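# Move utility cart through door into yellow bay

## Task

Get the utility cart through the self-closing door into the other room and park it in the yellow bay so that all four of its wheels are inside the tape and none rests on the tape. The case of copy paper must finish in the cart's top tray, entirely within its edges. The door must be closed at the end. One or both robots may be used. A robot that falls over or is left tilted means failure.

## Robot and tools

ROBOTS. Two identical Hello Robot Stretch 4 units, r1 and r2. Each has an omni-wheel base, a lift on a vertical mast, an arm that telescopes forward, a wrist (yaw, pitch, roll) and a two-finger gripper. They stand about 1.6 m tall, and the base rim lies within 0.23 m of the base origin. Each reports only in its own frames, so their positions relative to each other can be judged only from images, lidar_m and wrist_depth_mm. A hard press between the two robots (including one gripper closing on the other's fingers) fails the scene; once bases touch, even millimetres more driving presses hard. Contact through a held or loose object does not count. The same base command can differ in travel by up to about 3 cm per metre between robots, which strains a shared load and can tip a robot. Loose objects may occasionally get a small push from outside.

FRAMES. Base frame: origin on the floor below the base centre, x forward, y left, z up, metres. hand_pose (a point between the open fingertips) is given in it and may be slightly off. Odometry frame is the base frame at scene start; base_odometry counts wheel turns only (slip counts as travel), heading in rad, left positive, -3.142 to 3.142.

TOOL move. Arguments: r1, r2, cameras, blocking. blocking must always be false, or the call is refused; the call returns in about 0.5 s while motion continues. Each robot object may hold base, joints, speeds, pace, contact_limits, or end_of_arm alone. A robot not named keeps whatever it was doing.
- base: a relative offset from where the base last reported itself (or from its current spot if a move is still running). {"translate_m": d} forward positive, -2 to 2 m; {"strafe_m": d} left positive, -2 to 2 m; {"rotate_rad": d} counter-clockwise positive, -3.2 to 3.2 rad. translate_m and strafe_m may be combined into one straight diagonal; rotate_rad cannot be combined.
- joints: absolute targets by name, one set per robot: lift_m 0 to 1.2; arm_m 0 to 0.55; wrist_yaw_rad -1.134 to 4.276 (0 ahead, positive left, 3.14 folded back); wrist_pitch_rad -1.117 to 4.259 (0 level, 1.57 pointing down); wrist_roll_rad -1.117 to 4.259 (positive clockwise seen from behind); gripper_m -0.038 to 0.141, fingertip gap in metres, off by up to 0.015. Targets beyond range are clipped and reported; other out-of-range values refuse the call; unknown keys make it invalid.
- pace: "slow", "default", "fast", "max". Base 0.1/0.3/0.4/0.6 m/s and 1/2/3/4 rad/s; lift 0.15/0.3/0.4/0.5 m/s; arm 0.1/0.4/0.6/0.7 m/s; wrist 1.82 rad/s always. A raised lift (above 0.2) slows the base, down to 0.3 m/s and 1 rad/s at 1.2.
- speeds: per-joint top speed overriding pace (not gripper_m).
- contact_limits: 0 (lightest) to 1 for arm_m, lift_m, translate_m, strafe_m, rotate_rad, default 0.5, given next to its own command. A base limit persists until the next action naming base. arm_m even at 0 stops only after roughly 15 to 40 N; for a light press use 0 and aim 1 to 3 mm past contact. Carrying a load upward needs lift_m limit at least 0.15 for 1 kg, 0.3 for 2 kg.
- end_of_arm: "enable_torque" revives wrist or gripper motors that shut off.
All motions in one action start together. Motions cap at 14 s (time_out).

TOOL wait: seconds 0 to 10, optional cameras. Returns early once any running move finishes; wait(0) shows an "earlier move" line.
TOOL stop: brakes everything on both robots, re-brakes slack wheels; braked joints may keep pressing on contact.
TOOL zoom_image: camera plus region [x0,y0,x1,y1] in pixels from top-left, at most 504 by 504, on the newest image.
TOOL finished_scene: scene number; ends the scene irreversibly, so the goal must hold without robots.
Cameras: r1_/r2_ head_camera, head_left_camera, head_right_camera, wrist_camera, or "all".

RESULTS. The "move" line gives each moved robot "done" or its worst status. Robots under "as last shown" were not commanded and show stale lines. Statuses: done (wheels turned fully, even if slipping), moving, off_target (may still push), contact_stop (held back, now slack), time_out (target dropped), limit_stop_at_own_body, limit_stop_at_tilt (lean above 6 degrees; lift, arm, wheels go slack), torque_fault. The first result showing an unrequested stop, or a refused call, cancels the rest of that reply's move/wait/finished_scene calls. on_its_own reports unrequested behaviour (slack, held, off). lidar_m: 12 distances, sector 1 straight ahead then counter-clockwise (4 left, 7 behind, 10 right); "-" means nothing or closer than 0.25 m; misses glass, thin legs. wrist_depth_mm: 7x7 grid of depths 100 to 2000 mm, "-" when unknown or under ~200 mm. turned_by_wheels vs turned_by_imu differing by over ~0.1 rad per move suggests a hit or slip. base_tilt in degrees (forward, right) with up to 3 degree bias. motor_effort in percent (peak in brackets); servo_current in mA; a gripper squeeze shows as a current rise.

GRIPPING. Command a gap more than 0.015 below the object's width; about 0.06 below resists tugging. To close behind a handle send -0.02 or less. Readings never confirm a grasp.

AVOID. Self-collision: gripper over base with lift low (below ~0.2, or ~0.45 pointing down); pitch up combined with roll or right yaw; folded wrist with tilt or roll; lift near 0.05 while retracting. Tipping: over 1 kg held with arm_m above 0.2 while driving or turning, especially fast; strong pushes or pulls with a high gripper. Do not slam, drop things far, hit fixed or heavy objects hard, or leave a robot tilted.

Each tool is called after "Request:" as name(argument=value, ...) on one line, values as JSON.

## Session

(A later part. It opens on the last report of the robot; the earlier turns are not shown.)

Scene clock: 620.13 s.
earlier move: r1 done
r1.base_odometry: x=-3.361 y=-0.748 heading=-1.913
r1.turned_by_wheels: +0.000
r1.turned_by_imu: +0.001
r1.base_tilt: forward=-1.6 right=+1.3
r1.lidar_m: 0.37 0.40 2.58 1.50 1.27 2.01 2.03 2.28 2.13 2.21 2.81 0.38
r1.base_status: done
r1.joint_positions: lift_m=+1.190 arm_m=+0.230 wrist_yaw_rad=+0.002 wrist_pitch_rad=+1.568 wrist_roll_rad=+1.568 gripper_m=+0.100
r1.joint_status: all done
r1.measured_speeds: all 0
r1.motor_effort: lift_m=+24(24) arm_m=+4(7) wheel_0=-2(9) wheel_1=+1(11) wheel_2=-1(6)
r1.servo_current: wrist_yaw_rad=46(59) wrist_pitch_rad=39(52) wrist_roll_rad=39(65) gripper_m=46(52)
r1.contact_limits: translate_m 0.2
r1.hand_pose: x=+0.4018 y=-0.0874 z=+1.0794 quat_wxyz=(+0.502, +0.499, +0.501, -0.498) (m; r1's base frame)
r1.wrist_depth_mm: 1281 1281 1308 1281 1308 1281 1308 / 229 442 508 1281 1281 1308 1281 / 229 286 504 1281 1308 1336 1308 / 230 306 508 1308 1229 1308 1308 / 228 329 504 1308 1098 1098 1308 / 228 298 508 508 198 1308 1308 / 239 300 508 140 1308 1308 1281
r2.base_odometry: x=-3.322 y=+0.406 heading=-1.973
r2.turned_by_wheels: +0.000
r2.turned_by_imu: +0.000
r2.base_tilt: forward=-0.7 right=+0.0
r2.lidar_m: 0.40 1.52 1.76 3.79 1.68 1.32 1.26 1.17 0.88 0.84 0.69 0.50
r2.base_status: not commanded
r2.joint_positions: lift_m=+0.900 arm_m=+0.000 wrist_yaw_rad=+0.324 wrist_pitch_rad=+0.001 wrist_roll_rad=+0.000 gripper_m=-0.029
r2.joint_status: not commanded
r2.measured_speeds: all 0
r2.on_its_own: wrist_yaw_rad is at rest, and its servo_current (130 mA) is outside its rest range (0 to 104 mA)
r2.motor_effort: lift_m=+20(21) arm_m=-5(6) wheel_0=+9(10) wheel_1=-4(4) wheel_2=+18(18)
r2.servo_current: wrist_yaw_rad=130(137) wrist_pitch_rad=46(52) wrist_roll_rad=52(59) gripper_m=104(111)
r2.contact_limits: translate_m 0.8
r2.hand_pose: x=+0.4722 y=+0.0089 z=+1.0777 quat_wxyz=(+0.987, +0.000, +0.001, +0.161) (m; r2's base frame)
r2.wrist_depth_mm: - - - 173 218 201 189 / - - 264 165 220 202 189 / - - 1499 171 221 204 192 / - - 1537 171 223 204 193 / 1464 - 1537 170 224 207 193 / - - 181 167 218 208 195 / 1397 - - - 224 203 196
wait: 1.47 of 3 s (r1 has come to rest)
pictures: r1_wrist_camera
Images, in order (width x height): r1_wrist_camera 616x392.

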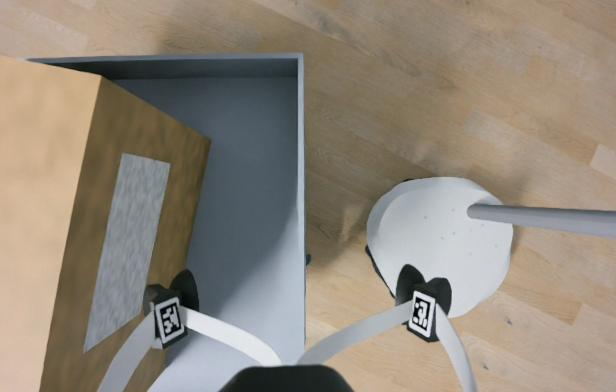

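Request:
move(r1={"joints": {"lift_m": 0.962}, "contact_limits": {"lift_m": 0.3}}, blocking=false)

Request:
wait(seconds=2.5, cameras=["r1_wrist_camera"])

Request:
move(r1={"joints": {"gripper_m": -0.02}}, blocking=false)

Request:
wait(seconds=2.5, cameras=["r1_wrist_camera", "r2_head_right_camera", "r2_head_left_camera"])

Scene clock: 633.30 s.
move: r1 moving
r1.base_odometry: x=-3.361 y=-0.748 heading=-1.913
r1.turned_by_wheels: +0.000
r1.turned_by_imu: +0.000
r1.base_tilt: forward=-1.6 right=+1.3
r1.lidar_m: 0.37 0.40 2.56 1.51 1.25 2.00 2.03 2.28 2.14 2.21 2.80 0.40
r1.base_status: not commanded
r1.joint_positions: lift_m=+1.152 arm_m=+0.230 wrist_yaw_rad=+0.002 wrist_pitch_rad=+1.568 wrist_roll_rad=+1.568 gripper_m=+0.100
r1.joint_status: lift_m moving
r1.measured_speeds: translate_m=+0.000 strafe_m=+0.000 rotate_rad=+0.000 lift_m=-0.146 arm_m=+0.000 wrist_yaw_rad=+0.000 wrist_pitch_rad=+0.000 wrist_roll_rad=+0.000
r1.motor_effort: lift_m=+10(23) arm_m=+4(5) wheel_0=-2(3) wheel_1=+0(1) wheel_2=-1(1)
r1.servo_current: wrist_yaw_rad=52(65) wrist_pitch_rad=46(46) wrist_roll_rad=52(59) gripper_m=39(46)
r1.contact_limits: lift_m 0.3; translate_m 0.2
r1.hand_pose: x=+0.4018 y=-0.0874 z=+1.0423 quat_wxyz=(+0.502, +0.499, +0.501, -0.498) (m; r1's base frame)
r1.wrist_depth_mm: 1255 1229 1255 1255 1255 1281 1281 / 198 439 477 1255 1281 1255 1281 / 198 285 473 1281 1255 1255 1255 / 209 306 477 1255 1205 1060 1255 / 218 325 477 1255 1060 1060 1281 / 229 297 477 477 198 1281 1281 / 241 301 473 140 1255 1255 1229
r2.base_odometry: x=-3.322 y=+0.406 heading=-1.973
r2.turned_by_wheels: +0.000
r2.turned_by_imu: +0.000
r2.base_tilt: forward=-0.7 right=+0.0
r2.lidar_m: 0.39 1.52 1.78 3.77 1.69 1.32 1.29 1.16 0.84 0.86 0.70 0.51
r2.base_status: not commanded
r2.joint_positions: lift_m=+0.900 arm_m=+0.000 wrist_yaw_rad=+0.324 wrist_pitch_rad=+0.001 wrist_roll_rad=+0.000 gripper_m=-0.029
r2.joint_status: not commanded
r2.measured_speeds: all 0
r2.motor_effort: lift_m=+20(20) arm_m=-6(6) wheel_0=+10(10) wheel_1=-3(4) wheel_2=+18(18)
r2.servo_current: wrist_yaw_rad=130(137) wrist_pitch_rad=46(46) wrist_roll_rad=39(52) gripper_m=104(104)
r2.contact_limits: translate_m 0.8
r2.hand_pose: x=+0.4722 y=+0.0089 z=+1.0777 quat_wxyz=(+0.987, +0.000, +0.001, +0.161) (m; r2's base frame)
r2.wrist_depth_mm: - - - 172 219 202 189 / - - 263 164 220 202 191 / - - 1499 171 221 204 191 / - - 1537 171 223 204 193 / 1464 - 1537 171 224 206 193 / - - 182 167 217 207 195 / 1366 - - - 224 203 195
pictures: none

Scene clock: 634.83 s.
earlier move: r1 done
r1.base_odometry: x=-3.361 y=-0.748 heading=-1.913
r1.turned_by_wheels: +0.000
r1.turned_by_imu: +0.000
r1.base_tilt: forward=-1.6 right=+1.2
r1.lidar_m: 0.38 0.39 2.58 1.52 1.25 1.99 2.04 2.31 2.14 2.20 2.84 0.39
r1.base_status: not commanded
r1.joint_positions: lift_m=+0.962 arm_m=+0.230 wrist_yaw_rad=+0.002 wrist_pitch_rad=+1.568 wrist_roll_rad=+1.568 gripper_m=+0.100
r1.joint_status: all done
r1.measured_speeds: all 0
r1.motor_effort: lift_m=+12(23) arm_m=+4(5) wheel_0=-2(3) wheel_1=+0(1) wheel_2=-1(1)
r1.servo_current: wrist_yaw_rad=78(78) wrist_pitch_rad=39(46) wrist_roll_rad=46(59) gripper_m=39(46)
r1.contact_limits: lift_m 0.3; translate_m 0.2
r1.hand_pose: x=+0.4018 y=-0.0874 z=+0.8523 quat_wxyz=(+0.502, +0.499, +0.501, -0.498) (m; r1's base frame)
r1.wrist_depth_mm: 278 279 277 279 1078 1078 1078 / 187 279 279 281 1060 1060 1078 / 196 278 279 279 1078 1060 1078 / 206 279 279 279 1060 866 1060 / 217 278 279 281 866 854 878 / 229 279 282 279 198 866 1078 / 238 279 279 139 1078 1060 1060
r2.base_odometry: x=-3.322 y=+0.406 heading=-1.973
r2.turned_by_wheels: +0.000
r2.turned_by_imu: +0.000
r2.base_tilt: forward=-0.6 right=+0.1
r2.lidar_m: 0.40 1.51 1.77 3.76 1.72 1.30 1.26 1.12 0.89 0.86 0.69 0.49
r2.base_status: not commanded
r2.joint_positions: lift_m=+0.900 arm_m=+0.000 wrist_yaw_rad=+0.324 wrist_pitch_rad=+0.001 wrist_roll_rad=+0.000 gripper_m=-0.029
r2.joint_status: not commanded
r2.measured_speeds: all 0
r2.on_its_own: wrist_yaw_rad is at rest, and its servo_current (124 mA) is outside its rest range (0 to 104 mA)
r2.motor_effort: lift_m=+20(21) arm_m=-5(6) wheel_0=+10(10) wheel_1=-4(4) wheel_2=+18(18)
r2.servo_current: wrist_yaw_rad=124(143) wrist_pitch_rad=33(52) wrist_roll_rad=46(59) gripper_m=98(104)
r2.contact_limits: translate_m 0.8
r2.hand_pose: x=+0.4722 y=+0.0089 z=+1.0777 quat_wxyz=(+0.987, +0.000, +0.001, +0.161) (m; r2's base frame)
r2.wrist_depth_mm: - - - 172 219 201 189 / - - 264 164 220 202 190 / - - 1397 171 221 204 192 / - - 1537 171 222 205 193 / 1537 - 1537 171 225 206 193 / - - 182 167 217 207 195 / 1397 - - - 224 202 195
wait: 1.53 of 2.5 s (r1 has come to rest)
pictures: r1_wrist_camera
Images, in order (width x height): r1_wrist_camera 616x392.

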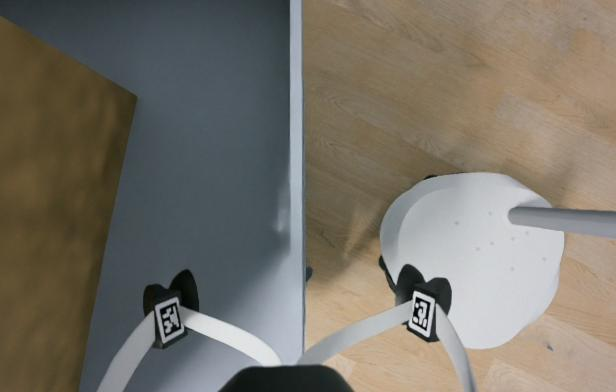

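Scene clock: 635.33 s.
move: r1 moving
r1.base_odometry: x=-3.361 y=-0.748 heading=-1.913
r1.turned_by_wheels: +0.000
r1.turned_by_imu: +0.000
r1.base_tilt: forward=-1.6 right=+1.3
r1.lidar_m: 0.37 0.42 2.58 1.53 1.25 1.99 2.04 2.29 2.14 2.21 2.80 0.39
r1.base_status: not commanded
r1.joint_positions: lift_m=+0.962 arm_m=+0.230 wrist_yaw_rad=+0.002 wrist_pitch_rad=+1.568 wrist_roll_rad=+1.568 gripper_m=+0.084
r1.joint_status: gripper_m moving
r1.measured_speeds: all 0
r1.motor_effort: lift_m=+12(12) arm_m=+4(4) wheel_0=-3(3) wheel_1=+0(1) wheel_2=-1(1)
r1.servo_current: wrist_yaw_rad=46(78) wrist_pitch_rad=46(46) wrist_roll_rad=52(65) gripper_m=91(111)
r1.contact_limits: lift_m 0.3; translate_m 0.2
r1.hand_pose: x=+0.4018 y=-0.0874 z=+0.8523 quat_wxyz=(+0.502, +0.499, +0.501, -0.498) (m; r1's base frame)
r1.wrist_depth_mm: 278 279 279 279 1060 1078 1078 / 187 279 279 279 1078 1060 1078 / 196 278 279 279 1060 1060 1060 / 207 279 281 279 1060 854 1042 / 219 279 281 279 878 854 866 / 229 279 279 281 200 854 1060 / 238 279 281 144 1060 1060 1078
r2.base_odometry: x=-3.322 y=+0.406 heading=-1.973
r2.turned_by_wheels: +0.000
r2.turned_by_imu: +0.000
r2.base_tilt: forward=-0.6 right=+0.0
r2.lidar_m: 0.40 1.52 1.76 3.78 1.68 1.30 1.29 1.15 0.88 0.86 0.71 0.50
r2.base_status: not commanded
r2.joint_positions: lift_m=+0.900 arm_m=+0.000 wrist_yaw_rad=+0.324 wrist_pitch_rad=+0.001 wrist_roll_rad=+0.000 gripper_m=-0.029
r2.joint_status: not commanded
r2.measured_speeds: all 0
r2.motor_effort: lift_m=+20(20) arm_m=-5(6) wheel_0=+10(10) wheel_1=-4(4) wheel_2=+18(18)
r2.servo_current: wrist_yaw_rad=137(137) wrist_pitch_rad=33(39) wrist_roll_rad=39(52) gripper_m=104(111)
r2.contact_limits: translate_m 0.8
r2.hand_pose: x=+0.4722 y=+0.0089 z=+1.0777 quat_wxyz=(+0.987, +0.000, +0.001, +0.161) (m; r2's base frame)
r2.wrist_depth_mm: - - - 172 217 202 190 / - - 264 164 220 202 191 / - - 1397 171 222 204 191 / - - 1537 171 223 205 193 / 1464 - 1537 171 224 206 193 / - - 181 167 217 207 195 / 1397 - - - 224 203 195
pictures: none

Scene clock: 636.77 s.
earlier move: r1 done
r1.base_odometry: x=-3.361 y=-0.748 heading=-1.913
r1.turned_by_wheels: +0.000
r1.turned_by_imu: +0.000
r1.base_tilt: forward=-1.6 right=+1.3
r1.lidar_m: 0.36 0.39 2.59 1.53 1.27 1.99 2.01 2.32 2.16 2.21 2.81 0.38
r1.base_status: not commanded
r1.joint_positions: lift_m=+0.962 arm_m=+0.230 wrist_yaw_rad=+0.002 wrist_pitch_rad=+1.568 wrist_roll_rad=+1.568 gripper_m=-0.019
r1.joint_status: all done
r1.measured_speeds: all 0
r1.motor_effort: lift_m=+13(14) arm_m=+4(5) wheel_0=-2(3) wheel_1=+0(1) wheel_2=-1(1)
r1.servo_current: wrist_yaw_rad=39(78) wrist_pitch_rad=33(52) wrist_roll_rad=33(65) gripper_m=59(130)
r1.contact_limits: lift_m 0.3; translate_m 0.2
r1.hand_pose: x=+0.4018 y=-0.0874 z=+0.8522 quat_wxyz=(+0.502, +0.499, +0.501, -0.498) (m; r1's base frame)
r1.wrist_depth_mm: 278 279 278 279 1060 1078 1078 / 191 278 279 278 1078 1060 1078 / 200 278 277 278 1060 1078 1060 / 208 278 279 278 1078 854 1078 / 220 278 278 279 866 842 866 / 229 278 209 204 842 842 1060 / 236 278 278 185 167 1098 1060
r2.base_odometry: x=-3.322 y=+0.406 heading=-1.973
r2.turned_by_wheels: +0.000
r2.turned_by_imu: +0.000
r2.base_tilt: forward=-0.6 right=+0.0
r2.lidar_m: 0.40 1.52 1.75 3.75 1.70 1.31 1.27 1.15 0.88 0.85 0.65 0.51
r2.base_status: not commanded
r2.joint_positions: lift_m=+0.900 arm_m=+0.000 wrist_yaw_rad=+0.324 wrist_pitch_rad=+0.001 wrist_roll_rad=+0.000 gripper_m=-0.029
r2.joint_status: not commanded
r2.measured_speeds: all 0
r2.on_its_own: wrist_yaw_rad is at rest, and its servo_current (124 mA) is outside its rest range (0 to 104 mA)
r2.motor_effort: lift_m=+21(21) arm_m=-5(6) wheel_0=+10(10) wheel_1=-4(4) wheel_2=+18(18)
r2.servo_current: wrist_yaw_rad=124(143) wrist_pitch_rad=39(46) wrist_roll_rad=52(59) gripper_m=98(111)
r2.contact_limits: translate_m 0.8
r2.hand_pose: x=+0.4722 y=+0.0089 z=+1.0777 quat_wxyz=(+0.987, +0.000, +0.001, +0.161) (m; r2's base frame)
r2.wrist_depth_mm: - - - 172 218 202 189 / - - 264 164 220 202 190 / - - 1430 171 221 204 192 / - - 1499 171 222 204 193 / 1499 - 1537 171 225 206 194 / - - 181 167 217 208 195 / 1397 - - - 224 204 196
wait: 1.43 of 2.5 s (r1 has come to rest)
pictures: r1_wrist_camera, r2_head_left_camera, r2_head_right_camera
Images, in order (width x height): r1_wrist_camera 616x392, r2_head_left_camera 420x672, r2_head_right_camera 420x672.

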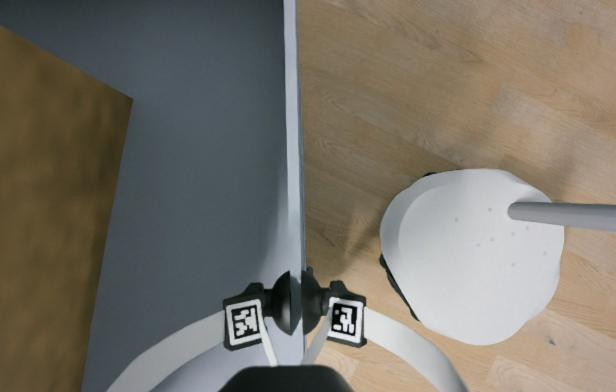

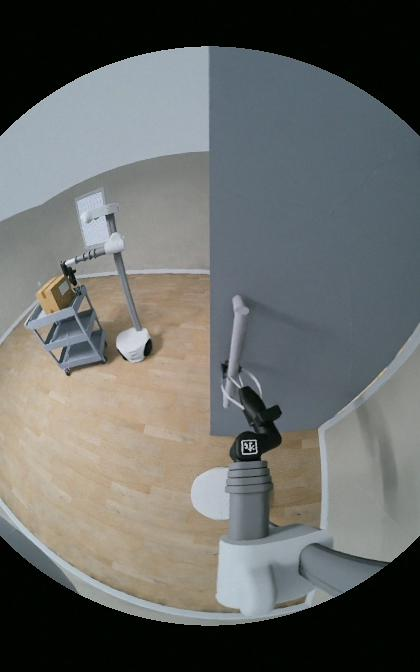

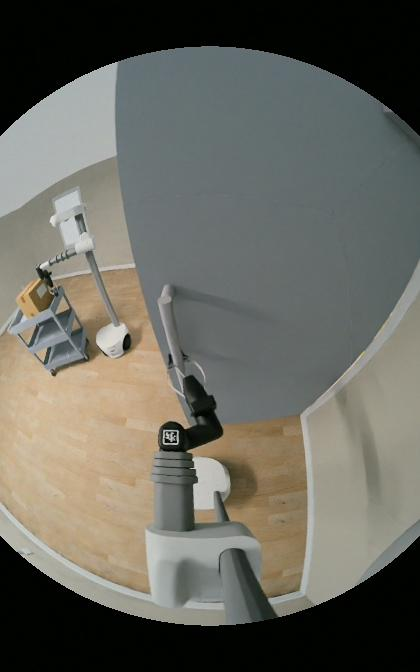

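Request:
move(r1={"base": {"translate_m": -1.309, "strafe_m": 0.7345}, "pace": "default"}, blocking=false)

Request:
wait(seconds=7, cameras=["r1_wrist_camera", "r1_head_camera", "r1_head_left_camera", "r2_head_left_camera"])

Scene clock: 658.13 s.
move: r1 moving
r1.base_odometry: x=-3.333 y=-0.724 heading=-1.913
r1.turned_by_wheels: +0.000
r1.turned_by_imu: -0.001
r1.base_tilt: forward=-1.5 right=+1.3
r1.lidar_m: 0.39 0.44 2.59 1.51 1.20 1.98 1.99 2.31 2.14 2.21 2.82 0.44
r1.base_status: translate_m moving; strafe_m moving
r1.joint_positions: lift_m=+0.962 arm_m=+0.230 wrist_yaw_rad=+0.002 wrist_pitch_rad=+1.557 wrist_roll_rad=+1.568 gripper_m=-0.019
r1.joint_status: not commanded
r1.measured_speeds: translate_m=-0.121 strafe_m=+0.068 rotate_rad=+0.002 lift_m=+0.000 arm_m=+0.000 wrist_yaw_rad=+0.000 wrist_pitch_rad=-0.044 wrist_roll_rad=+0.002
r1.motor_effort: lift_m=+13(13) arm_m=-1(4) wheel_0=-13(13) wheel_1=-4(6) wheel_2=+12(12)
r1.servo_current: wrist_yaw_rad=52(65) wrist_pitch_rad=78(78) wrist_roll_rad=46(52) gripper_m=59(65)
r1.contact_limits: lift_m 0.3
r1.hand_pose: x=+0.4050 y=-0.0874 z=+0.8523 quat_wxyz=(+0.505, +0.502, +0.498, -0.495) (m; r1's base frame)
r1.wrist_depth_mm: 287 285 283 1098 1042 1078 1060 / 208 283 283 1060 1060 1078 1042 / 219 285 285 1078 1060 1060 1060 / 235 285 283 1060 1060 842 1042 / 245 285 283 1098 1008 854 842 / 253 286 189 204 854 854 831 / 264 151 283 186 149 1060 1042
r2.base_odometry: x=-3.322 y=+0.406 heading=-1.973
r2.turned_by_wheels: +0.000
r2.turned_by_imu: +0.000
r2.base_tilt: forward=-0.7 right=+0.0
r2.lidar_m: 0.40 1.49 1.73 3.80 1.72 1.30 1.28 1.18 0.86 0.86 0.65 0.48
r2.base_status: not commanded
r2.joint_positions: lift_m=+0.900 arm_m=+0.000 wrist_yaw_rad=+0.324 wrist_pitch_rad=+0.001 wrist_roll_rad=+0.000 gripper_m=-0.029
r2.joint_status: not commanded
r2.measured_speeds: all 0
r2.motor_effort: lift_m=+20(21) arm_m=-5(6) wheel_0=+10(10) wheel_1=-4(4) wheel_2=+18(18)
r2.servo_current: wrist_yaw_rad=137(137) wrist_pitch_rad=39(46) wrist_roll_rad=39(59) gripper_m=104(104)
r2.contact_limits: translate_m 0.8
r2.hand_pose: x=+0.4722 y=+0.0089 z=+1.0777 quat_wxyz=(+0.987, +0.000, +0.001, +0.161) (m; r2's base frame)
r2.wrist_depth_mm: - - - 172 218 202 189 / - - 263 164 220 202 191 / - - 1366 171 221 204 191 / - - 1499 171 223 204 193 / 1464 - 1537 170 224 206 193 / - - 182 167 218 208 195 / 1366 - - - 224 203 195
pictures: none

Scene clock: 663.97 s.
earlier move: r1 done
r1.base_odometry: x=-2.229 y=+0.238 heading=-1.914
r1.turned_by_wheels: -0.001
r1.turned_by_imu: -0.010
r1.base_tilt: forward=-1.6 right=+1.3
r1.lidar_m: 0.40 0.67 0.62 0.61 0.79 3.45 0.63 0.70 1.61 2.31 0.25 0.25
r1.base_status: done
r1.joint_positions: lift_m=+0.962 arm_m=+0.230 wrist_yaw_rad=-0.003 wrist_pitch_rad=+1.574 wrist_roll_rad=+1.571 gripper_m=-0.019
r1.joint_status: not commanded
r1.measured_speeds: all 0
r1.motor_effort: lift_m=+15(15) arm_m=+4(4) wheel_0=-9(21) wheel_1=-3(8) wheel_2=-6(17)
r1.servo_current: wrist_yaw_rad=46(72) wrist_pitch_rad=46(176) wrist_roll_rad=46(65) gripper_m=65(65)
r1.contact_limits: lift_m 0.3
r1.hand_pose: x=+0.3996 y=-0.0874 z=+0.8521 quat_wxyz=(+0.498, +0.500, +0.500, -0.502) (m; r1's base frame)
r1.wrist_depth_mm: 169 182 202 223 249 283 267 / 214 248 278 281 281 285 285 / 277 278 278 282 282 285 285 / 276 278 281 282 282 254 676 / 276 278 278 279 243 854 1078 / 276 276 181 211 190 866 1060 / 277 141 1060 1078 182 148 1060
r2.base_odometry: x=-3.322 y=+0.406 heading=-1.973
r2.turned_by_wheels: +0.000
r2.turned_by_imu: +0.001
r2.base_tilt: forward=-0.7 right=+0.0
r2.lidar_m: 0.39 1.37 5.03 3.81 1.70 1.33 1.28 1.15 0.90 0.85 0.72 0.48
r2.base_status: not commanded
r2.joint_positions: lift_m=+0.900 arm_m=+0.000 wrist_yaw_rad=+0.324 wrist_pitch_rad=+0.001 wrist_roll_rad=+0.000 gripper_m=-0.029
r2.joint_status: not commanded
r2.measured_speeds: all 0
r2.on_its_own: wrist_yaw_rad is at rest, and its servo_current (137 mA) is outside its rest range (0 to 104 mA)
r2.motor_effort: lift_m=+20(21) arm_m=-5(6) wheel_0=+10(10) wheel_1=-3(4) wheel_2=+17(18)
r2.servo_current: wrist_yaw_rad=137(143) wrist_pitch_rad=39(46) wrist_roll_rad=52(65) gripper_m=98(111)
r2.contact_limits: translate_m 0.8
r2.hand_pose: x=+0.4722 y=+0.0089 z=+1.0777 quat_wxyz=(+0.987, +0.000, +0.001, +0.161) (m; r2's base frame)
r2.wrist_depth_mm: - - - 172 218 201 190 / - - - 164 220 203 190 / - - - 171 221 204 191 / - - - 171 223 205 193 / - - - 171 225 206 193 / - - 182 167 218 206 195 / - - - - 224 203 195
wait: 5.83 of 7 s (r1 has come to rest)
pictures: r1_head_camera, r1_head_left_camera, r1_wrist_camera, r2_head_left_camera
Images, in order (width x height): r1_head_camera 420x560, r1_head_left_camera 420x672, r1_wrist_camera 616x392, r2_head_left_camera 420x672.

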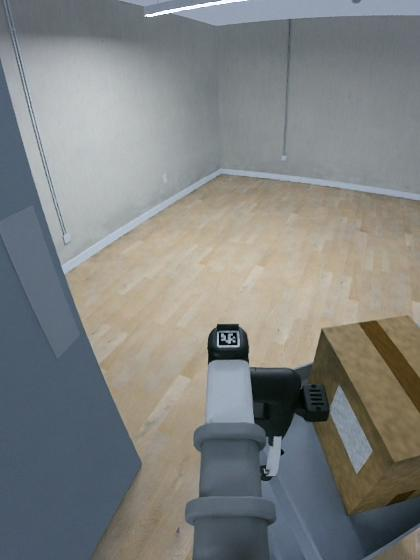

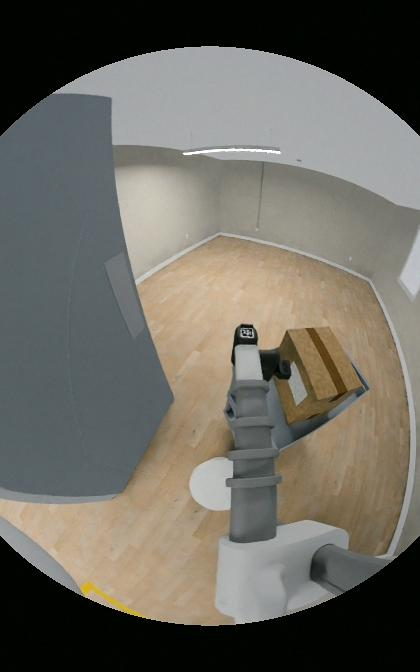

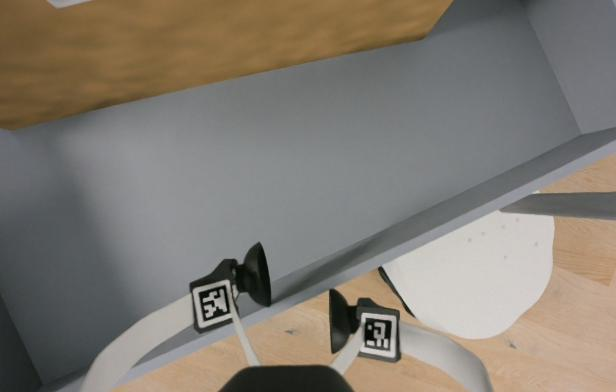

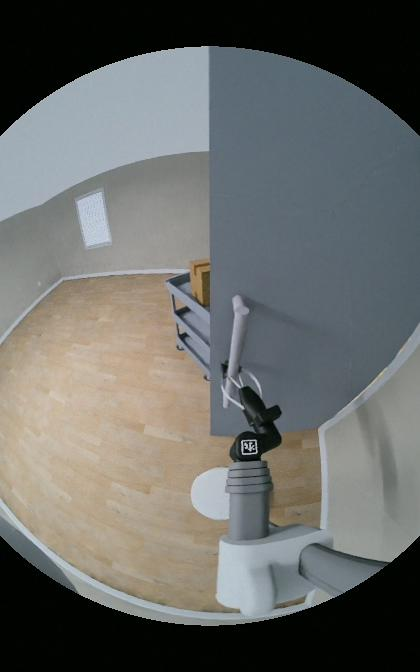

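Request:
move(r1={"joints": {"wrist_roll_rad": 2.1}, "speeds": {"wrist_roll_rad": 0.6}}, blocking=false)

Request:
wait(seconds=1.5, cameras=["r1_wrist_camera", "r1_head_right_camera"])

Scene clock: 693.87 s.
move: r1 moving
r1.base_odometry: x=-2.229 y=+0.238 heading=-1.914
r1.turned_by_wheels: +0.000
r1.turned_by_imu: +0.000
r1.base_tilt: forward=-1.6 right=+1.3
r1.lidar_m: 0.39 0.71 0.62 0.61 0.77 3.42 0.63 0.68 1.61 2.31 0.25 0.26
r1.base_status: not commanded
r1.joint_positions: lift_m=+0.962 arm_m=+0.230 wrist_yaw_rad=-0.003 wrist_pitch_rad=+1.574 wrist_roll_rad=+1.815 gripper_m=-0.019
r1.joint_status: wrist_roll_rad moving
r1.measured_speeds: translate_m=+0.000 strafe_m=+0.000 rotate_rad=+0.000 lift_m=+0.000 arm_m=+0.000 wrist_yaw_rad=+0.000 wrist_pitch_rad=+0.000 wrist_roll_rad=+0.598
r1.motor_effort: lift_m=+14(15) arm_m=+4(4) wheel_0=-9(9) wheel_1=-3(3) wheel_2=-6(6)
r1.servo_current: wrist_yaw_rad=52(59) wrist_pitch_rad=39(52) wrist_roll_rad=39(59) gripper_m=59(65)
r1.contact_limits: lift_m 0.3
r1.hand_pose: x=+0.3996 y=-0.0874 z=+0.8521 quat_wxyz=(+0.434, +0.557, +0.435, -0.559) (m; r1's base frame)
r1.wrist_depth_mm: 146 168 203 253 283 286 255 / 179 221 276 282 282 283 251 / 233 279 279 281 283 264 654 / 277 278 278 281 281 878 1098 / 276 278 279 279 854 854 1078 / 276 277 180 211 189 1078 1078 / 277 148 210 1042 183 143 1098
r2.base_odometry: x=-3.322 y=+0.406 heading=-1.973
r2.turned_by_wheels: +0.000
r2.turned_by_imu: +0.000
r2.base_tilt: forward=-0.7 right=+0.0
r2.lidar_m: 0.39 1.35 5.04 3.76 1.73 1.29 1.29 1.15 0.87 0.86 0.65 0.49
r2.base_status: not commanded
r2.joint_positions: lift_m=+0.900 arm_m=+0.000 wrist_yaw_rad=+0.324 wrist_pitch_rad=+0.001 wrist_roll_rad=+0.000 gripper_m=-0.029
r2.joint_status: not commanded
r2.measured_speeds: all 0
r2.motor_effort: lift_m=+20(21) arm_m=-5(6) wheel_0=+9(10) wheel_1=-3(4) wheel_2=+18(18)
r2.servo_current: wrist_yaw_rad=124(130) wrist_pitch_rad=39(46) wrist_roll_rad=46(52) gripper_m=98(104)
r2.contact_limits: translate_m 0.8
r2.hand_pose: x=+0.4722 y=+0.0089 z=+1.0777 quat_wxyz=(+0.987, +0.000, +0.001, +0.161) (m; r2's base frame)
r2.wrist_depth_mm: - - - 172 219 201 189 / - - - 164 220 202 191 / - - - 171 221 204 192 / - - - 171 222 204 192 / - - - 171 225 206 193 / - - 181 167 217 207 195 / - - - - 225 203 195
pictures: none

Scene clock: 694.73 s.
earlier move: r1 done
r1.base_odometry: x=-2.229 y=+0.238 heading=-1.914
r1.turned_by_wheels: +0.000
r1.turned_by_imu: +0.000
r1.base_tilt: forward=-1.6 right=+1.3
r1.lidar_m: 0.38 0.68 0.62 0.60 0.76 3.44 0.63 0.68 1.62 2.30 0.25 0.25
r1.base_status: not commanded
r1.joint_positions: lift_m=+0.962 arm_m=+0.230 wrist_yaw_rad=-0.003 wrist_pitch_rad=+1.574 wrist_roll_rad=+2.100 gripper_m=-0.019
r1.joint_status: all done
r1.measured_speeds: all 0
r1.motor_effort: lift_m=+15(15) arm_m=+4(4) wheel_0=-9(9) wheel_1=-3(3) wheel_2=-6(6)
r1.servo_current: wrist_yaw_rad=46(65) wrist_pitch_rad=46(52) wrist_roll_rad=46(85) gripper_m=59(72)
r1.contact_limits: lift_m 0.3
r1.hand_pose: x=+0.3996 y=-0.0874 z=+0.8521 quat_wxyz=(+0.350, +0.613, +0.352, -0.615) (m; r1's base frame)
r1.wrist_depth_mm: 142 175 234 283 283 285 1060 / 162 211 282 282 283 707 1060 / 194 267 281 282 282 866 1078 / 246 279 281 281 866 854 1098 / 277 278 279 281 1078 1060 1098 / 276 278 183 204 185 1078 1078 / 276 153 278 1078 1060 134 1098
r2.base_odometry: x=-3.322 y=+0.406 heading=-1.973
r2.turned_by_wheels: +0.000
r2.turned_by_imu: +0.000
r2.base_tilt: forward=-0.6 right=+0.1
r2.lidar_m: 0.40 1.33 5.05 3.77 1.70 1.31 1.29 1.13 0.88 0.85 0.72 0.49
r2.base_status: not commanded
r2.joint_positions: lift_m=+0.900 arm_m=+0.000 wrist_yaw_rad=+0.324 wrist_pitch_rad=+0.001 wrist_roll_rad=+0.000 gripper_m=-0.029
r2.joint_status: not commanded
r2.measured_speeds: all 0
r2.on_its_own: wrist_yaw_rad is at rest, and its servo_current (130 mA) is outside its rest range (0 to 104 mA)
r2.motor_effort: lift_m=+20(21) arm_m=-5(6) wheel_0=+10(10) wheel_1=-3(4) wheel_2=+18(18)
r2.servo_current: wrist_yaw_rad=130(137) wrist_pitch_rad=46(46) wrist_roll_rad=52(52) gripper_m=98(104)
r2.contact_limits: translate_m 0.8
r2.hand_pose: x=+0.4722 y=+0.0089 z=+1.0777 quat_wxyz=(+0.987, +0.000, +0.001, +0.161) (m; r2's base frame)
r2.wrist_depth_mm: - - - 172 219 202 189 / - - - 164 220 202 190 / - - - 171 221 204 192 / - - - 171 224 204 192 / - - - 170 224 206 194 / - - 182 167 217 208 195 / - - - - 224 203 195
wait: 0.87 of 1.5 s (r1 has come to rest)
pictures: r1_head_right_camera, r1_wrist_camera
Images, in order (width x height): r1_head_right_camera 420x672, r1_wrist_camera 616x392.

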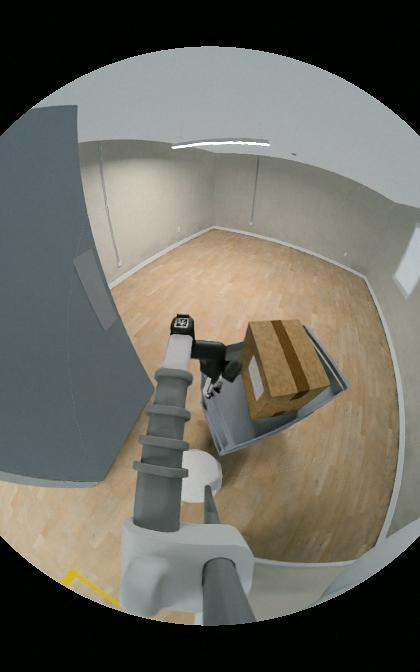

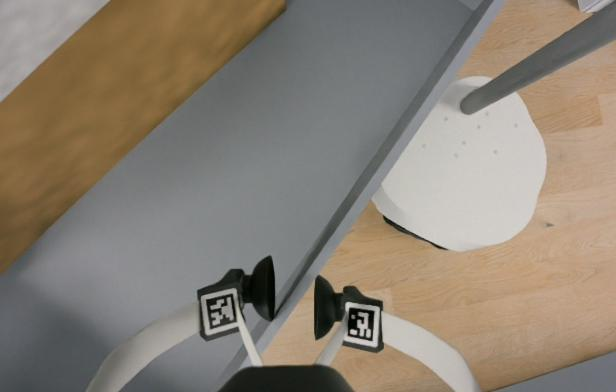

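Request:
move(r1={"base": {"translate_m": -0.448, "strafe_m": 0.222}, "pace": "slow"}, blocking=false)

Request:
wait(seconds=2.5, cameras=["r1_wrist_camera"])

Request:
wait(seconds=5, cameras=["r1_wrist_camera", "r1_head_right_camera"])

Scene clock: 702.90 s.
move: r1 moving
r1.base_odometry: x=-2.219 y=+0.247 heading=-1.916
r1.turned_by_wheels: -0.002
r1.turned_by_imu: -0.002
r1.base_tilt: forward=-1.6 right=+1.3
r1.lidar_m: 0.38 0.70 0.60 0.62 0.76 3.43 0.64 0.66 1.56 2.30 0.25 0.25
r1.base_status: translate_m moving; strafe_m moving
r1.joint_positions: lift_m=+0.962 arm_m=+0.230 wrist_yaw_rad=-0.003 wrist_pitch_rad=+1.570 wrist_roll_rad=+2.100 gripper_m=-0.019
r1.joint_status: not commanded
r1.measured_speeds: translate_m=-0.047 strafe_m=+0.024 rotate_rad=-0.002 lift_m=+0.000 arm_m=+0.000 wrist_yaw_rad=+0.000 wrist_pitch_rad=-0.025 wrist_roll_rad=+0.001
r1.motor_effort: lift_m=+14(15) arm_m=+4(4) wheel_0=-15(17) wheel_1=-5(5) wheel_2=+1(4)
r1.servo_current: wrist_yaw_rad=59(65) wrist_pitch_rad=39(52) wrist_roll_rad=46(65) gripper_m=59(65)
r1.contact_limits: lift_m 0.3
r1.hand_pose: x=+0.4009 y=-0.0874 z=+0.8521 quat_wxyz=(+0.351, +0.614, +0.351, -0.614) (m; r1's base frame)
r1.wrist_depth_mm: 147 187 240 281 282 283 1078 / 167 219 282 281 282 854 1078 / 204 273 282 282 281 854 1078 / 254 282 281 279 866 842 1078 / 283 281 281 279 1078 1060 1060 / 281 279 182 210 1042 1060 1060 / 282 151 281 1060 180 1060 1060
r2.base_odometry: x=-3.322 y=+0.406 heading=-1.973
r2.turned_by_wheels: +0.000
r2.turned_by_imu: +0.000
r2.base_tilt: forward=-0.6 right=+0.1
r2.lidar_m: 0.37 1.37 5.02 3.75 1.72 1.31 1.29 1.17 0.89 0.86 0.67 0.49
r2.base_status: not commanded
r2.joint_positions: lift_m=+0.900 arm_m=+0.000 wrist_yaw_rad=+0.324 wrist_pitch_rad=+0.001 wrist_roll_rad=+0.000 gripper_m=-0.029
r2.joint_status: not commanded
r2.measured_speeds: all 0
r2.motor_effort: lift_m=+20(20) arm_m=-6(6) wheel_0=+10(10) wheel_1=-3(4) wheel_2=+17(18)
r2.servo_current: wrist_yaw_rad=117(137) wrist_pitch_rad=39(46) wrist_roll_rad=46(52) gripper_m=104(104)
r2.contact_limits: translate_m 0.8
r2.hand_pose: x=+0.4722 y=+0.0089 z=+1.0777 quat_wxyz=(+0.987, +0.000, +0.001, +0.161) (m; r2's base frame)
r2.wrist_depth_mm: - - - 172 219 201 189 / - - - 165 220 202 190 / - - - 171 222 204 192 / - - - 171 223 204 193 / - - - 171 225 206 194 / - - 182 167 218 207 195 / - - - - 224 203 195
pictures: none

Scene clock: 705.40 s.
earlier move: r1 moving
r1.base_odometry: x=-2.045 y=+0.415 heading=-1.915
r1.turned_by_wheels: +0.001
r1.turned_by_imu: +0.000
r1.base_tilt: forward=-1.6 right=+1.3
r1.lidar_m: 0.40 0.64 0.58 0.58 3.29 3.19 3.26 0.46 0.84 2.31 0.26 0.25
r1.base_status: translate_m moving; strafe_m moving
r1.joint_positions: lift_m=+0.962 arm_m=+0.230 wrist_yaw_rad=-0.003 wrist_pitch_rad=+1.566 wrist_roll_rad=+2.100 gripper_m=-0.019
r1.joint_status: not commanded
r1.measured_speeds: translate_m=-0.090 strafe_m=+0.044 rotate_rad=-0.004 lift_m=+0.000 arm_m=+0.000 wrist_yaw_rad=+0.000 wrist_pitch_rad=+0.000 wrist_roll_rad=+0.000
r1.motor_effort: lift_m=+14(15) arm_m=-3(4) wheel_0=-7(20) wheel_1=-5(7) wheel_2=+4(6)
r1.servo_current: wrist_yaw_rad=33(65) wrist_pitch_rad=39(52) wrist_roll_rad=33(65) gripper_m=59(65)
r1.contact_limits: lift_m 0.3
r1.hand_pose: x=+0.4020 y=-0.0874 z=+0.8522 quat_wxyz=(+0.352, +0.615, +0.350, -0.612) (m; r1's base frame)
r1.wrist_depth_mm: 143 183 239 281 279 277 1042 / 163 213 279 281 281 854 1078 / 193 266 279 279 281 854 1060 / 243 281 281 281 842 854 1078 / 281 281 282 279 1060 1060 1060 / 281 281 185 210 1060 1060 1078 / 282 161 281 183 175 1060 1060
r2.base_odometry: x=-3.322 y=+0.406 heading=-1.973
r2.turned_by_wheels: +0.000
r2.turned_by_imu: +0.000
r2.base_tilt: forward=-0.6 right=+0.0
r2.lidar_m: 0.41 3.69 5.05 3.76 1.72 1.29 1.28 1.14 0.88 0.85 0.70 0.49
r2.base_status: not commanded
r2.joint_positions: lift_m=+0.900 arm_m=+0.000 wrist_yaw_rad=+0.324 wrist_pitch_rad=+0.001 wrist_roll_rad=+0.000 gripper_m=-0.029
r2.joint_status: not commanded
r2.measured_speeds: all 0
r2.motor_effort: lift_m=+21(21) arm_m=-5(6) wheel_0=+9(10) wheel_1=-4(4) wheel_2=+17(18)
r2.servo_current: wrist_yaw_rad=130(143) wrist_pitch_rad=39(46) wrist_roll_rad=46(59) gripper_m=104(111)
r2.contact_limits: translate_m 0.8
r2.hand_pose: x=+0.4722 y=+0.0089 z=+1.0777 quat_wxyz=(+0.987, +0.000, +0.001, +0.161) (m; r2's base frame)
r2.wrist_depth_mm: - - - 172 218 202 189 / - - - 164 220 202 190 / - - - 171 222 204 191 / - - - 171 223 205 192 / - - - 171 225 206 193 / - - 181 167 217 207 195 / - - - - 224 202 195
wait: 2.50 s; no rest
pictures: r1_wrist_camera
Images, in order (width x height): r1_wrist_camera 616x392.

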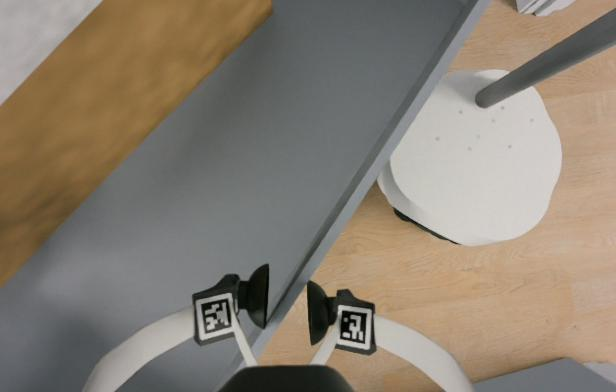

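Scene clock: 708.57 s.
earlier move: r1 done
r1.base_odometry: x=-1.869 y=+0.584 heading=-1.914
r1.turned_by_wheels: +0.001
r1.turned_by_imu: +0.001
r1.base_tilt: forward=-1.6 right=+1.2
r1.lidar_m: 0.36 0.62 0.55 0.61 3.14 2.95 3.04 0.42 0.38 2.30 0.27 0.25
r1.base_status: done
r1.joint_positions: lift_m=+0.962 arm_m=+0.230 wrist_yaw_rad=-0.003 wrist_pitch_rad=+1.566 wrist_roll_rad=+2.100 gripper_m=-0.019
r1.joint_status: not commanded
r1.measured_speeds: all 0
r1.motor_effort: lift_m=+14(15) arm_m=-3(4) wheel_0=-1(20) wheel_1=-4(7) wheel_2=+3(7)
r1.servo_current: wrist_yaw_rad=52(65) wrist_pitch_rad=46(59) wrist_roll_rad=39(65) gripper_m=59(65)
r1.contact_limits: lift_m 0.3
r1.hand_pose: x=+0.4020 y=-0.0874 z=+0.8522 quat_wxyz=(+0.352, +0.615, +0.350, -0.612) (m; r1's base frame)
r1.wrist_depth_mm: 140 182 241 279 278 1060 603 / 159 214 279 278 278 854 1060 / 186 254 281 279 281 866 1060 / 222 279 281 279 854 866 1025 / 274 279 279 279 1078 1060 1060 / 281 281 187 205 1098 1060 1042 / 282 156 281 199 177 134 1060
r2.base_odometry: x=-3.322 y=+0.406 heading=-1.973
r2.turned_by_wheels: +0.000
r2.turned_by_imu: +0.000
r2.base_tilt: forward=-0.7 right=+0.0
r2.lidar_m: 0.40 3.69 5.00 3.74 1.71 1.29 1.27 1.15 0.88 0.86 0.68 0.50
r2.base_status: not commanded
r2.joint_positions: lift_m=+0.900 arm_m=+0.000 wrist_yaw_rad=+0.324 wrist_pitch_rad=+0.001 wrist_roll_rad=+0.000 gripper_m=-0.029
r2.joint_status: not commanded
r2.measured_speeds: all 0
r2.on_its_own: wrist_yaw_rad is at rest, and its servo_current (130 mA) is outside its rest range (0 to 104 mA)
r2.motor_effort: lift_m=+20(21) arm_m=-5(6) wheel_0=+10(10) wheel_1=-4(4) wheel_2=+18(18)
r2.servo_current: wrist_yaw_rad=130(143) wrist_pitch_rad=46(52) wrist_roll_rad=46(65) gripper_m=111(111)
r2.contact_limits: translate_m 0.8
r2.hand_pose: x=+0.4722 y=+0.0089 z=+1.0777 quat_wxyz=(+0.987, +0.000, +0.001, +0.161) (m; r2's base frame)
r2.wrist_depth_mm: - - - 172 218 202 190 / - - - 164 220 202 190 / - - - 171 222 204 191 / - - - 171 223 204 194 / - - - 171 225 206 193 / - - 181 167 218 207 195 / - - - - 224 203 195
wait: 3.17 of 5 s (r1 has come to rest)
pictures: r1_head_right_camera, r1_wrist_camera
Images, in order (width x height): r1_head_right_camera 420x672, r1_wrist_camera 616x392.

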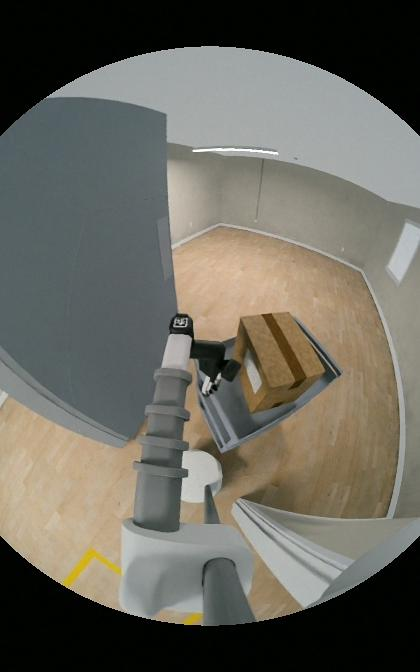

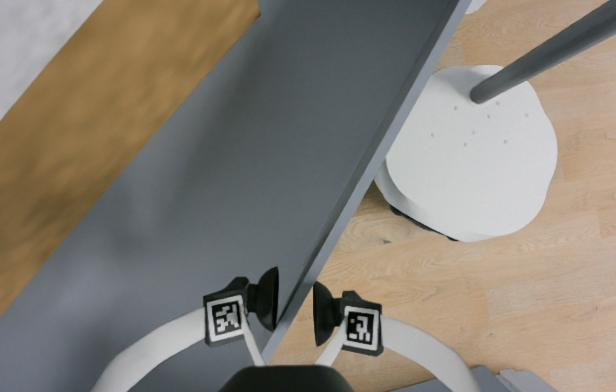

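Request:
move(r1={"joints": {"wrist_roll_rad": 2.61, "gripper_m": -0.035}, "speeds": {"wrist_roll_rad": 0.6}}, blocking=false)

Request:
wait(seconds=1.8, cameras=["r1_wrist_camera"])

Scene clock: 739.07 s.
move: r1 moving
r1.base_odometry: x=-1.869 y=+0.584 heading=-1.914
r1.turned_by_wheels: +0.000
r1.turned_by_imu: +0.000
r1.base_tilt: forward=-1.6 right=+1.3
r1.lidar_m: 0.38 0.64 0.55 0.60 3.13 2.92 3.01 0.40 0.37 2.32 0.27 0.26
r1.base_status: not commanded
r1.joint_positions: lift_m=+0.962 arm_m=+0.230 wrist_yaw_rad=-0.003 wrist_pitch_rad=+1.566 wrist_roll_rad=+2.344 gripper_m=-0.033
r1.joint_status: wrist_roll_rad moving; gripper_m moving
r1.measured_speeds: translate_m=+0.000 strafe_m=+0.000 rotate_rad=+0.000 lift_m=+0.000 arm_m=+0.000 wrist_yaw_rad=+0.000 wrist_pitch_rad=+0.000 wrist_roll_rad=+0.599
r1.motor_effort: lift_m=+15(15) arm_m=-4(4) wheel_0=-1(2) wheel_1=-4(4) wheel_2=+3(3)
r1.servo_current: wrist_yaw_rad=52(65) wrist_pitch_rad=52(52) wrist_roll_rad=52(78) gripper_m=98(137)
r1.contact_limits: lift_m 0.3
r1.hand_pose: x=+0.4020 y=-0.0874 z=+0.8521 quat_wxyz=(+0.274, +0.653, +0.273, -0.650) (m; r1's base frame)
r1.wrist_depth_mm: 152 211 277 277 277 1060 1060 / 168 228 278 278 854 854 1078 / 187 266 279 278 831 866 1060 / 209 279 279 279 1078 946 1042 / 242 279 279 279 1060 1060 1078 / 276 279 202 202 1060 1060 1060 / 279 156 279 183 173 - -
r2.base_odometry: x=-3.322 y=+0.406 heading=-1.973
r2.turned_by_wheels: +0.000
r2.turned_by_imu: +0.000
r2.base_tilt: forward=-0.7 right=+0.1
r2.lidar_m: 0.39 3.69 5.04 3.78 1.69 1.30 1.27 1.14 0.89 0.86 0.68 0.49
r2.base_status: not commanded
r2.joint_positions: lift_m=+0.900 arm_m=+0.000 wrist_yaw_rad=+0.324 wrist_pitch_rad=+0.001 wrist_roll_rad=+0.000 gripper_m=-0.029
r2.joint_status: not commanded
r2.measured_speeds: all 0
r2.motor_effort: lift_m=+20(20) arm_m=-5(6) wheel_0=+9(10) wheel_1=-4(4) wheel_2=+18(18)
r2.servo_current: wrist_yaw_rad=124(137) wrist_pitch_rad=39(46) wrist_roll_rad=46(52) gripper_m=98(111)
r2.contact_limits: translate_m 0.8
r2.hand_pose: x=+0.4722 y=+0.0089 z=+1.0777 quat_wxyz=(+0.987, +0.000, +0.001, +0.161) (m; r2's base frame)
r2.wrist_depth_mm: - - - 172 219 201 189 / - - - 164 220 202 190 / - - - 171 221 204 192 / - - - 171 223 205 193 / - - - 171 225 206 193 / - - 181 167 217 208 195 / - - - - 224 204 196
pictures: none

Scene clock: 739.90 s.
earlier move: r1 done
r1.base_odometry: x=-1.869 y=+0.584 heading=-1.914
r1.turned_by_wheels: +0.000
r1.turned_by_imu: +0.000
r1.base_tilt: forward=-1.6 right=+1.3
r1.lidar_m: 0.36 0.61 0.54 0.61 3.16 2.96 3.03 0.40 0.38 2.32 0.25 0.26
r1.base_status: not commanded
r1.joint_positions: lift_m=+0.962 arm_m=+0.230 wrist_yaw_rad=-0.003 wrist_pitch_rad=+1.566 wrist_roll_rad=+2.609 gripper_m=-0.034
r1.joint_status: all done
r1.measured_speeds: all 0
r1.motor_effort: lift_m=+15(15) arm_m=-3(4) wheel_0=-1(2) wheel_1=-4(4) wheel_2=+3(3)
r1.servo_current: wrist_yaw_rad=65(65) wrist_pitch_rad=46(52) wrist_roll_rad=39(78) gripper_m=78(137)
r1.contact_limits: lift_m 0.3
r1.hand_pose: x=+0.4020 y=-0.0874 z=+0.8521 quat_wxyz=(+0.186, +0.684, +0.185, -0.681) (m; r1's base frame)
r1.wrist_depth_mm: 179 277 278 278 854 854 1060 / 191 262 278 278 854 866 1078 / 200 278 278 278 854 904 1060 / 209 278 278 278 1060 1060 1042 / 221 281 279 279 1042 1078 1060 / 238 278 188 200 1078 1098 - / 248 150 279 211 177 - -
r2.base_odometry: x=-3.322 y=+0.406 heading=-1.973
r2.turned_by_wheels: +0.000
r2.turned_by_imu: +0.000
r2.base_tilt: forward=-0.6 right=+0.0
r2.lidar_m: 0.40 3.70 5.03 3.76 1.69 1.32 1.27 1.14 0.90 0.85 0.71 0.49
r2.base_status: not commanded
r2.joint_positions: lift_m=+0.900 arm_m=+0.000 wrist_yaw_rad=+0.324 wrist_pitch_rad=+0.001 wrist_roll_rad=+0.000 gripper_m=-0.029
r2.joint_status: not commanded
r2.measured_speeds: all 0
r2.on_its_own: wrist_yaw_rad is at rest, and its servo_current (130 mA) is outside its rest range (0 to 104 mA)
r2.motor_effort: lift_m=+20(21) arm_m=-6(6) wheel_0=+10(10) wheel_1=-4(4) wheel_2=+18(18)
r2.servo_current: wrist_yaw_rad=130(137) wrist_pitch_rad=46(52) wrist_roll_rad=52(65) gripper_m=104(111)
r2.contact_limits: translate_m 0.8
r2.hand_pose: x=+0.4722 y=+0.0089 z=+1.0777 quat_wxyz=(+0.987, +0.000, +0.001, +0.161) (m; r2's base frame)
r2.wrist_depth_mm: - - - 172 218 201 190 / - - - 165 220 202 190 / - - - 171 222 204 191 / - - - 171 223 204 193 / - - - 171 225 206 193 / - - 181 167 217 207 195 / - - - - 225 203 195
wait: 0.83 of 1.8 s (r1 has come to rest)
pictures: r1_wrist_camera
Images, in order (width x height): r1_wrist_camera 616x392.

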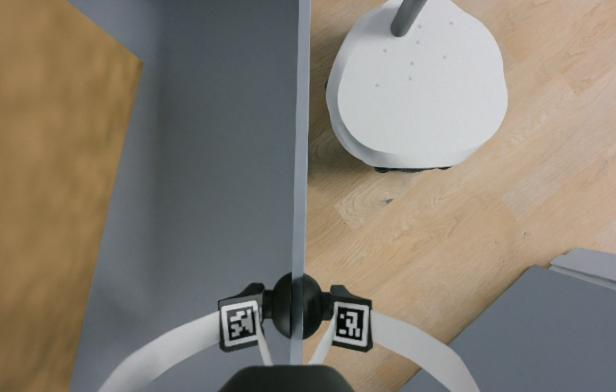

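Request:
move(r1={"base": {"translate_m": -0.403, "strafe_m": 0.20}, "joints": {"wrist_roll_rad": 2.03}, "pace": "slow", "speeds": {"wrist_roll_rad": 0.14}}, blocking=false)

Request:
wait(seconds=3, cameras=["r1_wrist_camera"])

Request:
wait(seconds=5, cameras=["r1_wrist_camera", "r1_head_right_camera"])

Scene clock: 746.83 s.
move: r1 moving
r1.base_odometry: x=-1.859 y=+0.594 heading=-1.915
r1.turned_by_wheels: -0.001
r1.turned_by_imu: -0.001
r1.base_tilt: forward=-1.6 right=+1.3
r1.lidar_m: 0.40 0.64 0.56 0.61 3.12 2.94 3.00 0.42 0.38 2.33 0.30 0.25
r1.base_status: translate_m moving; strafe_m moving
r1.joint_positions: lift_m=+0.962 arm_m=+0.230 wrist_yaw_rad=-0.001 wrist_pitch_rad=+1.565 wrist_roll_rad=+2.553 gripper_m=-0.034
r1.joint_status: wrist_roll_rad moving
r1.measured_speeds: translate_m=-0.049 strafe_m=+0.024 rotate_rad=-0.003 lift_m=+0.000 arm_m=+0.000 wrist_yaw_rad=+0.005 wrist_pitch_rad=-0.015 wrist_roll_rad=-0.140
r1.motor_effort: lift_m=+15(15) arm_m=-4(4) wheel_0=-8(9) wheel_1=-3(6) wheel_2=+6(8)
r1.servo_current: wrist_yaw_rad=52(65) wrist_pitch_rad=46(52) wrist_roll_rad=59(78) gripper_m=78(78)
r1.contact_limits: lift_m 0.3
r1.hand_pose: x=+0.4026 y=-0.0874 z=+0.8521 quat_wxyz=(+0.205, +0.679, +0.204, -0.675) (m; r1's base frame)
r1.wrist_depth_mm: 179 278 279 279 842 854 1060 / 190 259 278 278 854 831 1060 / 203 279 279 281 866 854 1060 / 214 279 281 279 1060 1060 1060 / 231 281 279 279 1078 1078 1078 / 249 281 188 200 1060 1078 - / 268 151 282 210 157 - -
r2.base_odometry: x=-3.322 y=+0.406 heading=-1.973
r2.turned_by_wheels: +0.000
r2.turned_by_imu: +0.000
r2.base_tilt: forward=-0.7 right=+0.0
r2.lidar_m: 0.39 3.70 5.04 3.79 1.75 1.31 1.28 1.17 0.88 0.84 0.70 0.51
r2.base_status: not commanded
r2.joint_positions: lift_m=+0.900 arm_m=+0.000 wrist_yaw_rad=+0.324 wrist_pitch_rad=+0.001 wrist_roll_rad=+0.000 gripper_m=-0.029
r2.joint_status: not commanded
r2.measured_speeds: all 0
r2.motor_effort: lift_m=+20(20) arm_m=-5(6) wheel_0=+9(10) wheel_1=-4(4) wheel_2=+17(18)
r2.servo_current: wrist_yaw_rad=137(143) wrist_pitch_rad=46(46) wrist_roll_rad=39(59) gripper_m=104(104)
r2.contact_limits: translate_m 0.8
r2.hand_pose: x=+0.4722 y=+0.0089 z=+1.0777 quat_wxyz=(+0.987, +0.000, +0.001, +0.161) (m; r2's base frame)
r2.wrist_depth_mm: - - - 172 218 201 190 / - - - 164 220 202 190 / - - - 171 221 204 191 / - - - 171 223 204 193 / - - - 170 224 206 193 / - - 181 167 218 207 195 / - - - - 224 203 195
pictures: none

Scene clock: 749.83 s.
earlier move: r1 moving
r1.base_odometry: x=-1.648 y=+0.796 heading=-1.915
r1.turned_by_wheels: +0.000
r1.turned_by_imu: +0.000
r1.base_tilt: forward=-1.6 right=+1.3
r1.lidar_m: 0.38 0.62 0.61 2.52 2.82 2.63 2.70 2.40 0.89 0.40 0.31 0.29
r1.base_status: translate_m moving; strafe_m moving
r1.joint_positions: lift_m=+0.962 arm_m=+0.230 wrist_yaw_rad=-0.001 wrist_pitch_rad=+1.562 wrist_roll_rad=+2.136 gripper_m=-0.034
r1.joint_status: wrist_roll_rad moving
r1.measured_speeds: translate_m=-0.090 strafe_m=+0.044 rotate_rad=-0.003 lift_m=+0.000 arm_m=+0.000 wrist_yaw_rad=+0.000 wrist_pitch_rad=+0.000 wrist_roll_rad=-0.139
r1.motor_effort: lift_m=+15(15) arm_m=-4(4) wheel_0=-8(13) wheel_1=-4(7) wheel_2=+5(8)
r1.servo_current: wrist_yaw_rad=39(72) wrist_pitch_rad=46(65) wrist_roll_rad=91(98) gripper_m=72(85)
r1.contact_limits: lift_m 0.3
r1.hand_pose: x=+0.4032 y=-0.0874 z=+0.8521 quat_wxyz=(+0.342, +0.622, +0.339, -0.617) (m; r1's base frame)
r1.wrist_depth_mm: 147 191 267 278 278 1078 1078 / 164 221 279 279 278 854 1060 / 191 258 282 279 842 854 1060 / 224 281 279 279 878 854 1042 / 271 281 281 281 1078 1060 1078 / 283 282 186 203 1078 1042 1078 / 282 151 281 211 175 132 1060
r2.base_odometry: x=-3.322 y=+0.406 heading=-1.973
r2.turned_by_wheels: +0.000
r2.turned_by_imu: +0.000
r2.base_tilt: forward=-0.7 right=+0.0
r2.lidar_m: 0.36 3.70 5.02 3.79 1.69 1.31 1.26 1.15 0.88 0.86 0.72 0.50
r2.base_status: not commanded
r2.joint_positions: lift_m=+0.900 arm_m=+0.000 wrist_yaw_rad=+0.324 wrist_pitch_rad=+0.001 wrist_roll_rad=+0.000 gripper_m=-0.029
r2.joint_status: not commanded
r2.measured_speeds: all 0
r2.motor_effort: lift_m=+20(21) arm_m=-5(6) wheel_0=+9(10) wheel_1=-4(4) wheel_2=+17(18)
r2.servo_current: wrist_yaw_rad=130(143) wrist_pitch_rad=39(46) wrist_roll_rad=52(72) gripper_m=98(111)
r2.contact_limits: translate_m 0.8
r2.hand_pose: x=+0.4722 y=+0.0089 z=+1.0777 quat_wxyz=(+0.987, +0.000, +0.001, +0.161) (m; r2's base frame)
r2.wrist_depth_mm: - - - 172 220 201 189 / - - - 165 220 203 190 / - - - 171 220 204 192 / - - - 170 222 205 193 / - - - 171 225 205 193 / - - 181 167 217 207 195 / - - - - 224 203 195
wait: 3.00 s; no rest
pictures: r1_wrist_camera
Images, in order (width x height): r1_wrist_camera 616x392.

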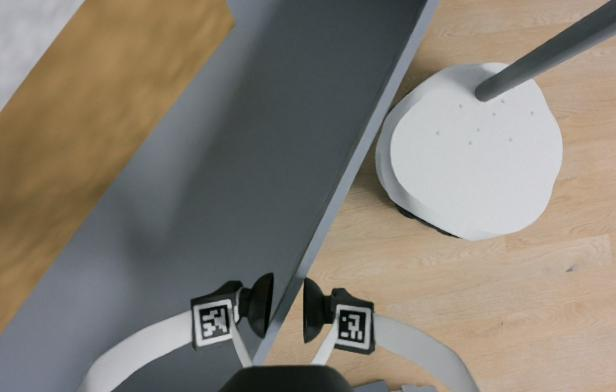

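Scene clock: 752.00 s.
earlier move: r1 done
r1.base_odometry: x=-1.544 y=+0.896 heading=-1.915
r1.turned_by_wheels: +0.000
r1.turned_by_imu: +0.000
r1.base_tilt: forward=-1.6 right=+1.2
r1.lidar_m: 0.37 0.67 0.87 2.53 2.69 2.50 2.55 2.40 1.67 0.48 0.30 0.28
r1.base_status: done
r1.joint_positions: lift_m=+0.962 arm_m=+0.230 wrist_yaw_rad=-0.001 wrist_pitch_rad=+1.564 wrist_roll_rad=+2.037 gripper_m=-0.034
r1.joint_status: all done
r1.measured_speeds: all 0
r1.motor_effort: lift_m=+15(15) arm_m=-4(4) wheel_0=-2(13) wheel_1=-4(7) wheel_2=+4(8)
r1.servo_current: wrist_yaw_rad=39(72) wrist_pitch_rad=46(65) wrist_roll_rad=46(98) gripper_m=72(85)
r1.contact_limits: lift_m 0.3
r1.hand_pose: x=+0.4029 y=-0.0874 z=+0.8521 quat_wxyz=(+0.372, +0.604, +0.369, -0.600) (m; r1's base frame)
r1.wrist_depth_mm: 141 183 245 278 278 1078 1042 / 158 216 278 279 278 854 1060 / 185 252 279 279 279 854 1060 / 220 281 281 277 854 854 1078 / 270 278 279 281 1098 1060 1042 / 281 281 196 206 1098 1098 1078 / 282 154 281 150 179 138 1078
r2.base_odometry: x=-3.322 y=+0.406 heading=-1.973
r2.turned_by_wheels: +0.000
r2.turned_by_imu: +0.000
r2.base_tilt: forward=-0.6 right=+0.1
r2.lidar_m: 0.39 3.72 5.03 3.80 1.71 1.32 1.28 1.13 0.88 0.84 0.70 0.48
r2.base_status: not commanded
r2.joint_positions: lift_m=+0.900 arm_m=+0.000 wrist_yaw_rad=+0.324 wrist_pitch_rad=+0.001 wrist_roll_rad=+0.000 gripper_m=-0.029
r2.joint_status: not commanded
r2.measured_speeds: all 0
r2.on_its_own: wrist_yaw_rad is at rest, and its servo_current (137 mA) is outside its rest range (0 to 104 mA)
r2.motor_effort: lift_m=+20(21) arm_m=-5(6) wheel_0=+10(10) wheel_1=-4(4) wheel_2=+18(18)
r2.servo_current: wrist_yaw_rad=137(143) wrist_pitch_rad=46(46) wrist_roll_rad=39(72) gripper_m=104(111)
r2.contact_limits: translate_m 0.8
r2.hand_pose: x=+0.4722 y=+0.0089 z=+1.0777 quat_wxyz=(+0.987, +0.000, +0.001, +0.161) (m; r2's base frame)
r2.wrist_depth_mm: - - - 172 219 201 190 / - - - 164 220 202 190 / - - - 171 222 204 191 / - - - 171 223 205 193 / - - - 171 225 206 193 / - - 181 167 217 207 195 / - - - - 224 203 195
wait: 2.17 of 5 s (r1 has come to rest)
pictures: r1_head_right_camera, r1_wrist_camera
Images, in order (width x height): r1_head_right_camera 420x672, r1_wrist_camera 616x392.

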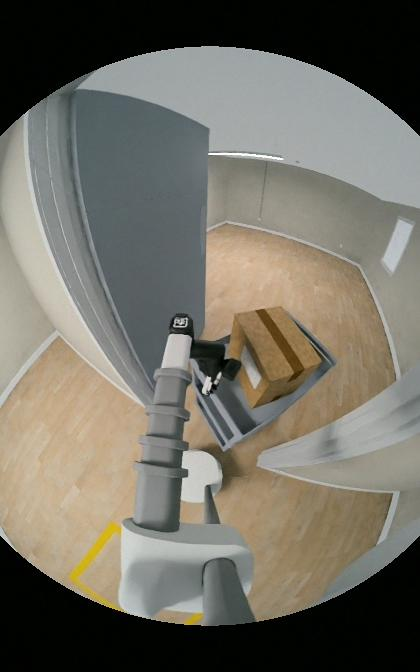

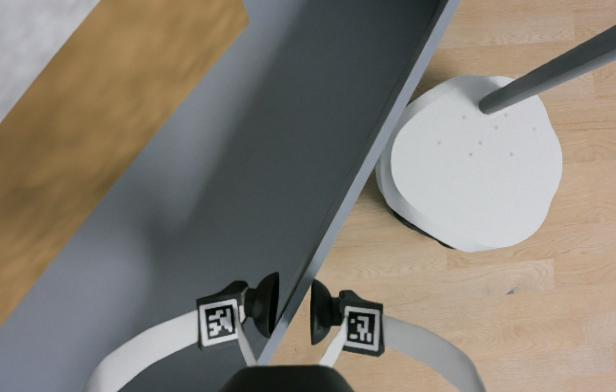

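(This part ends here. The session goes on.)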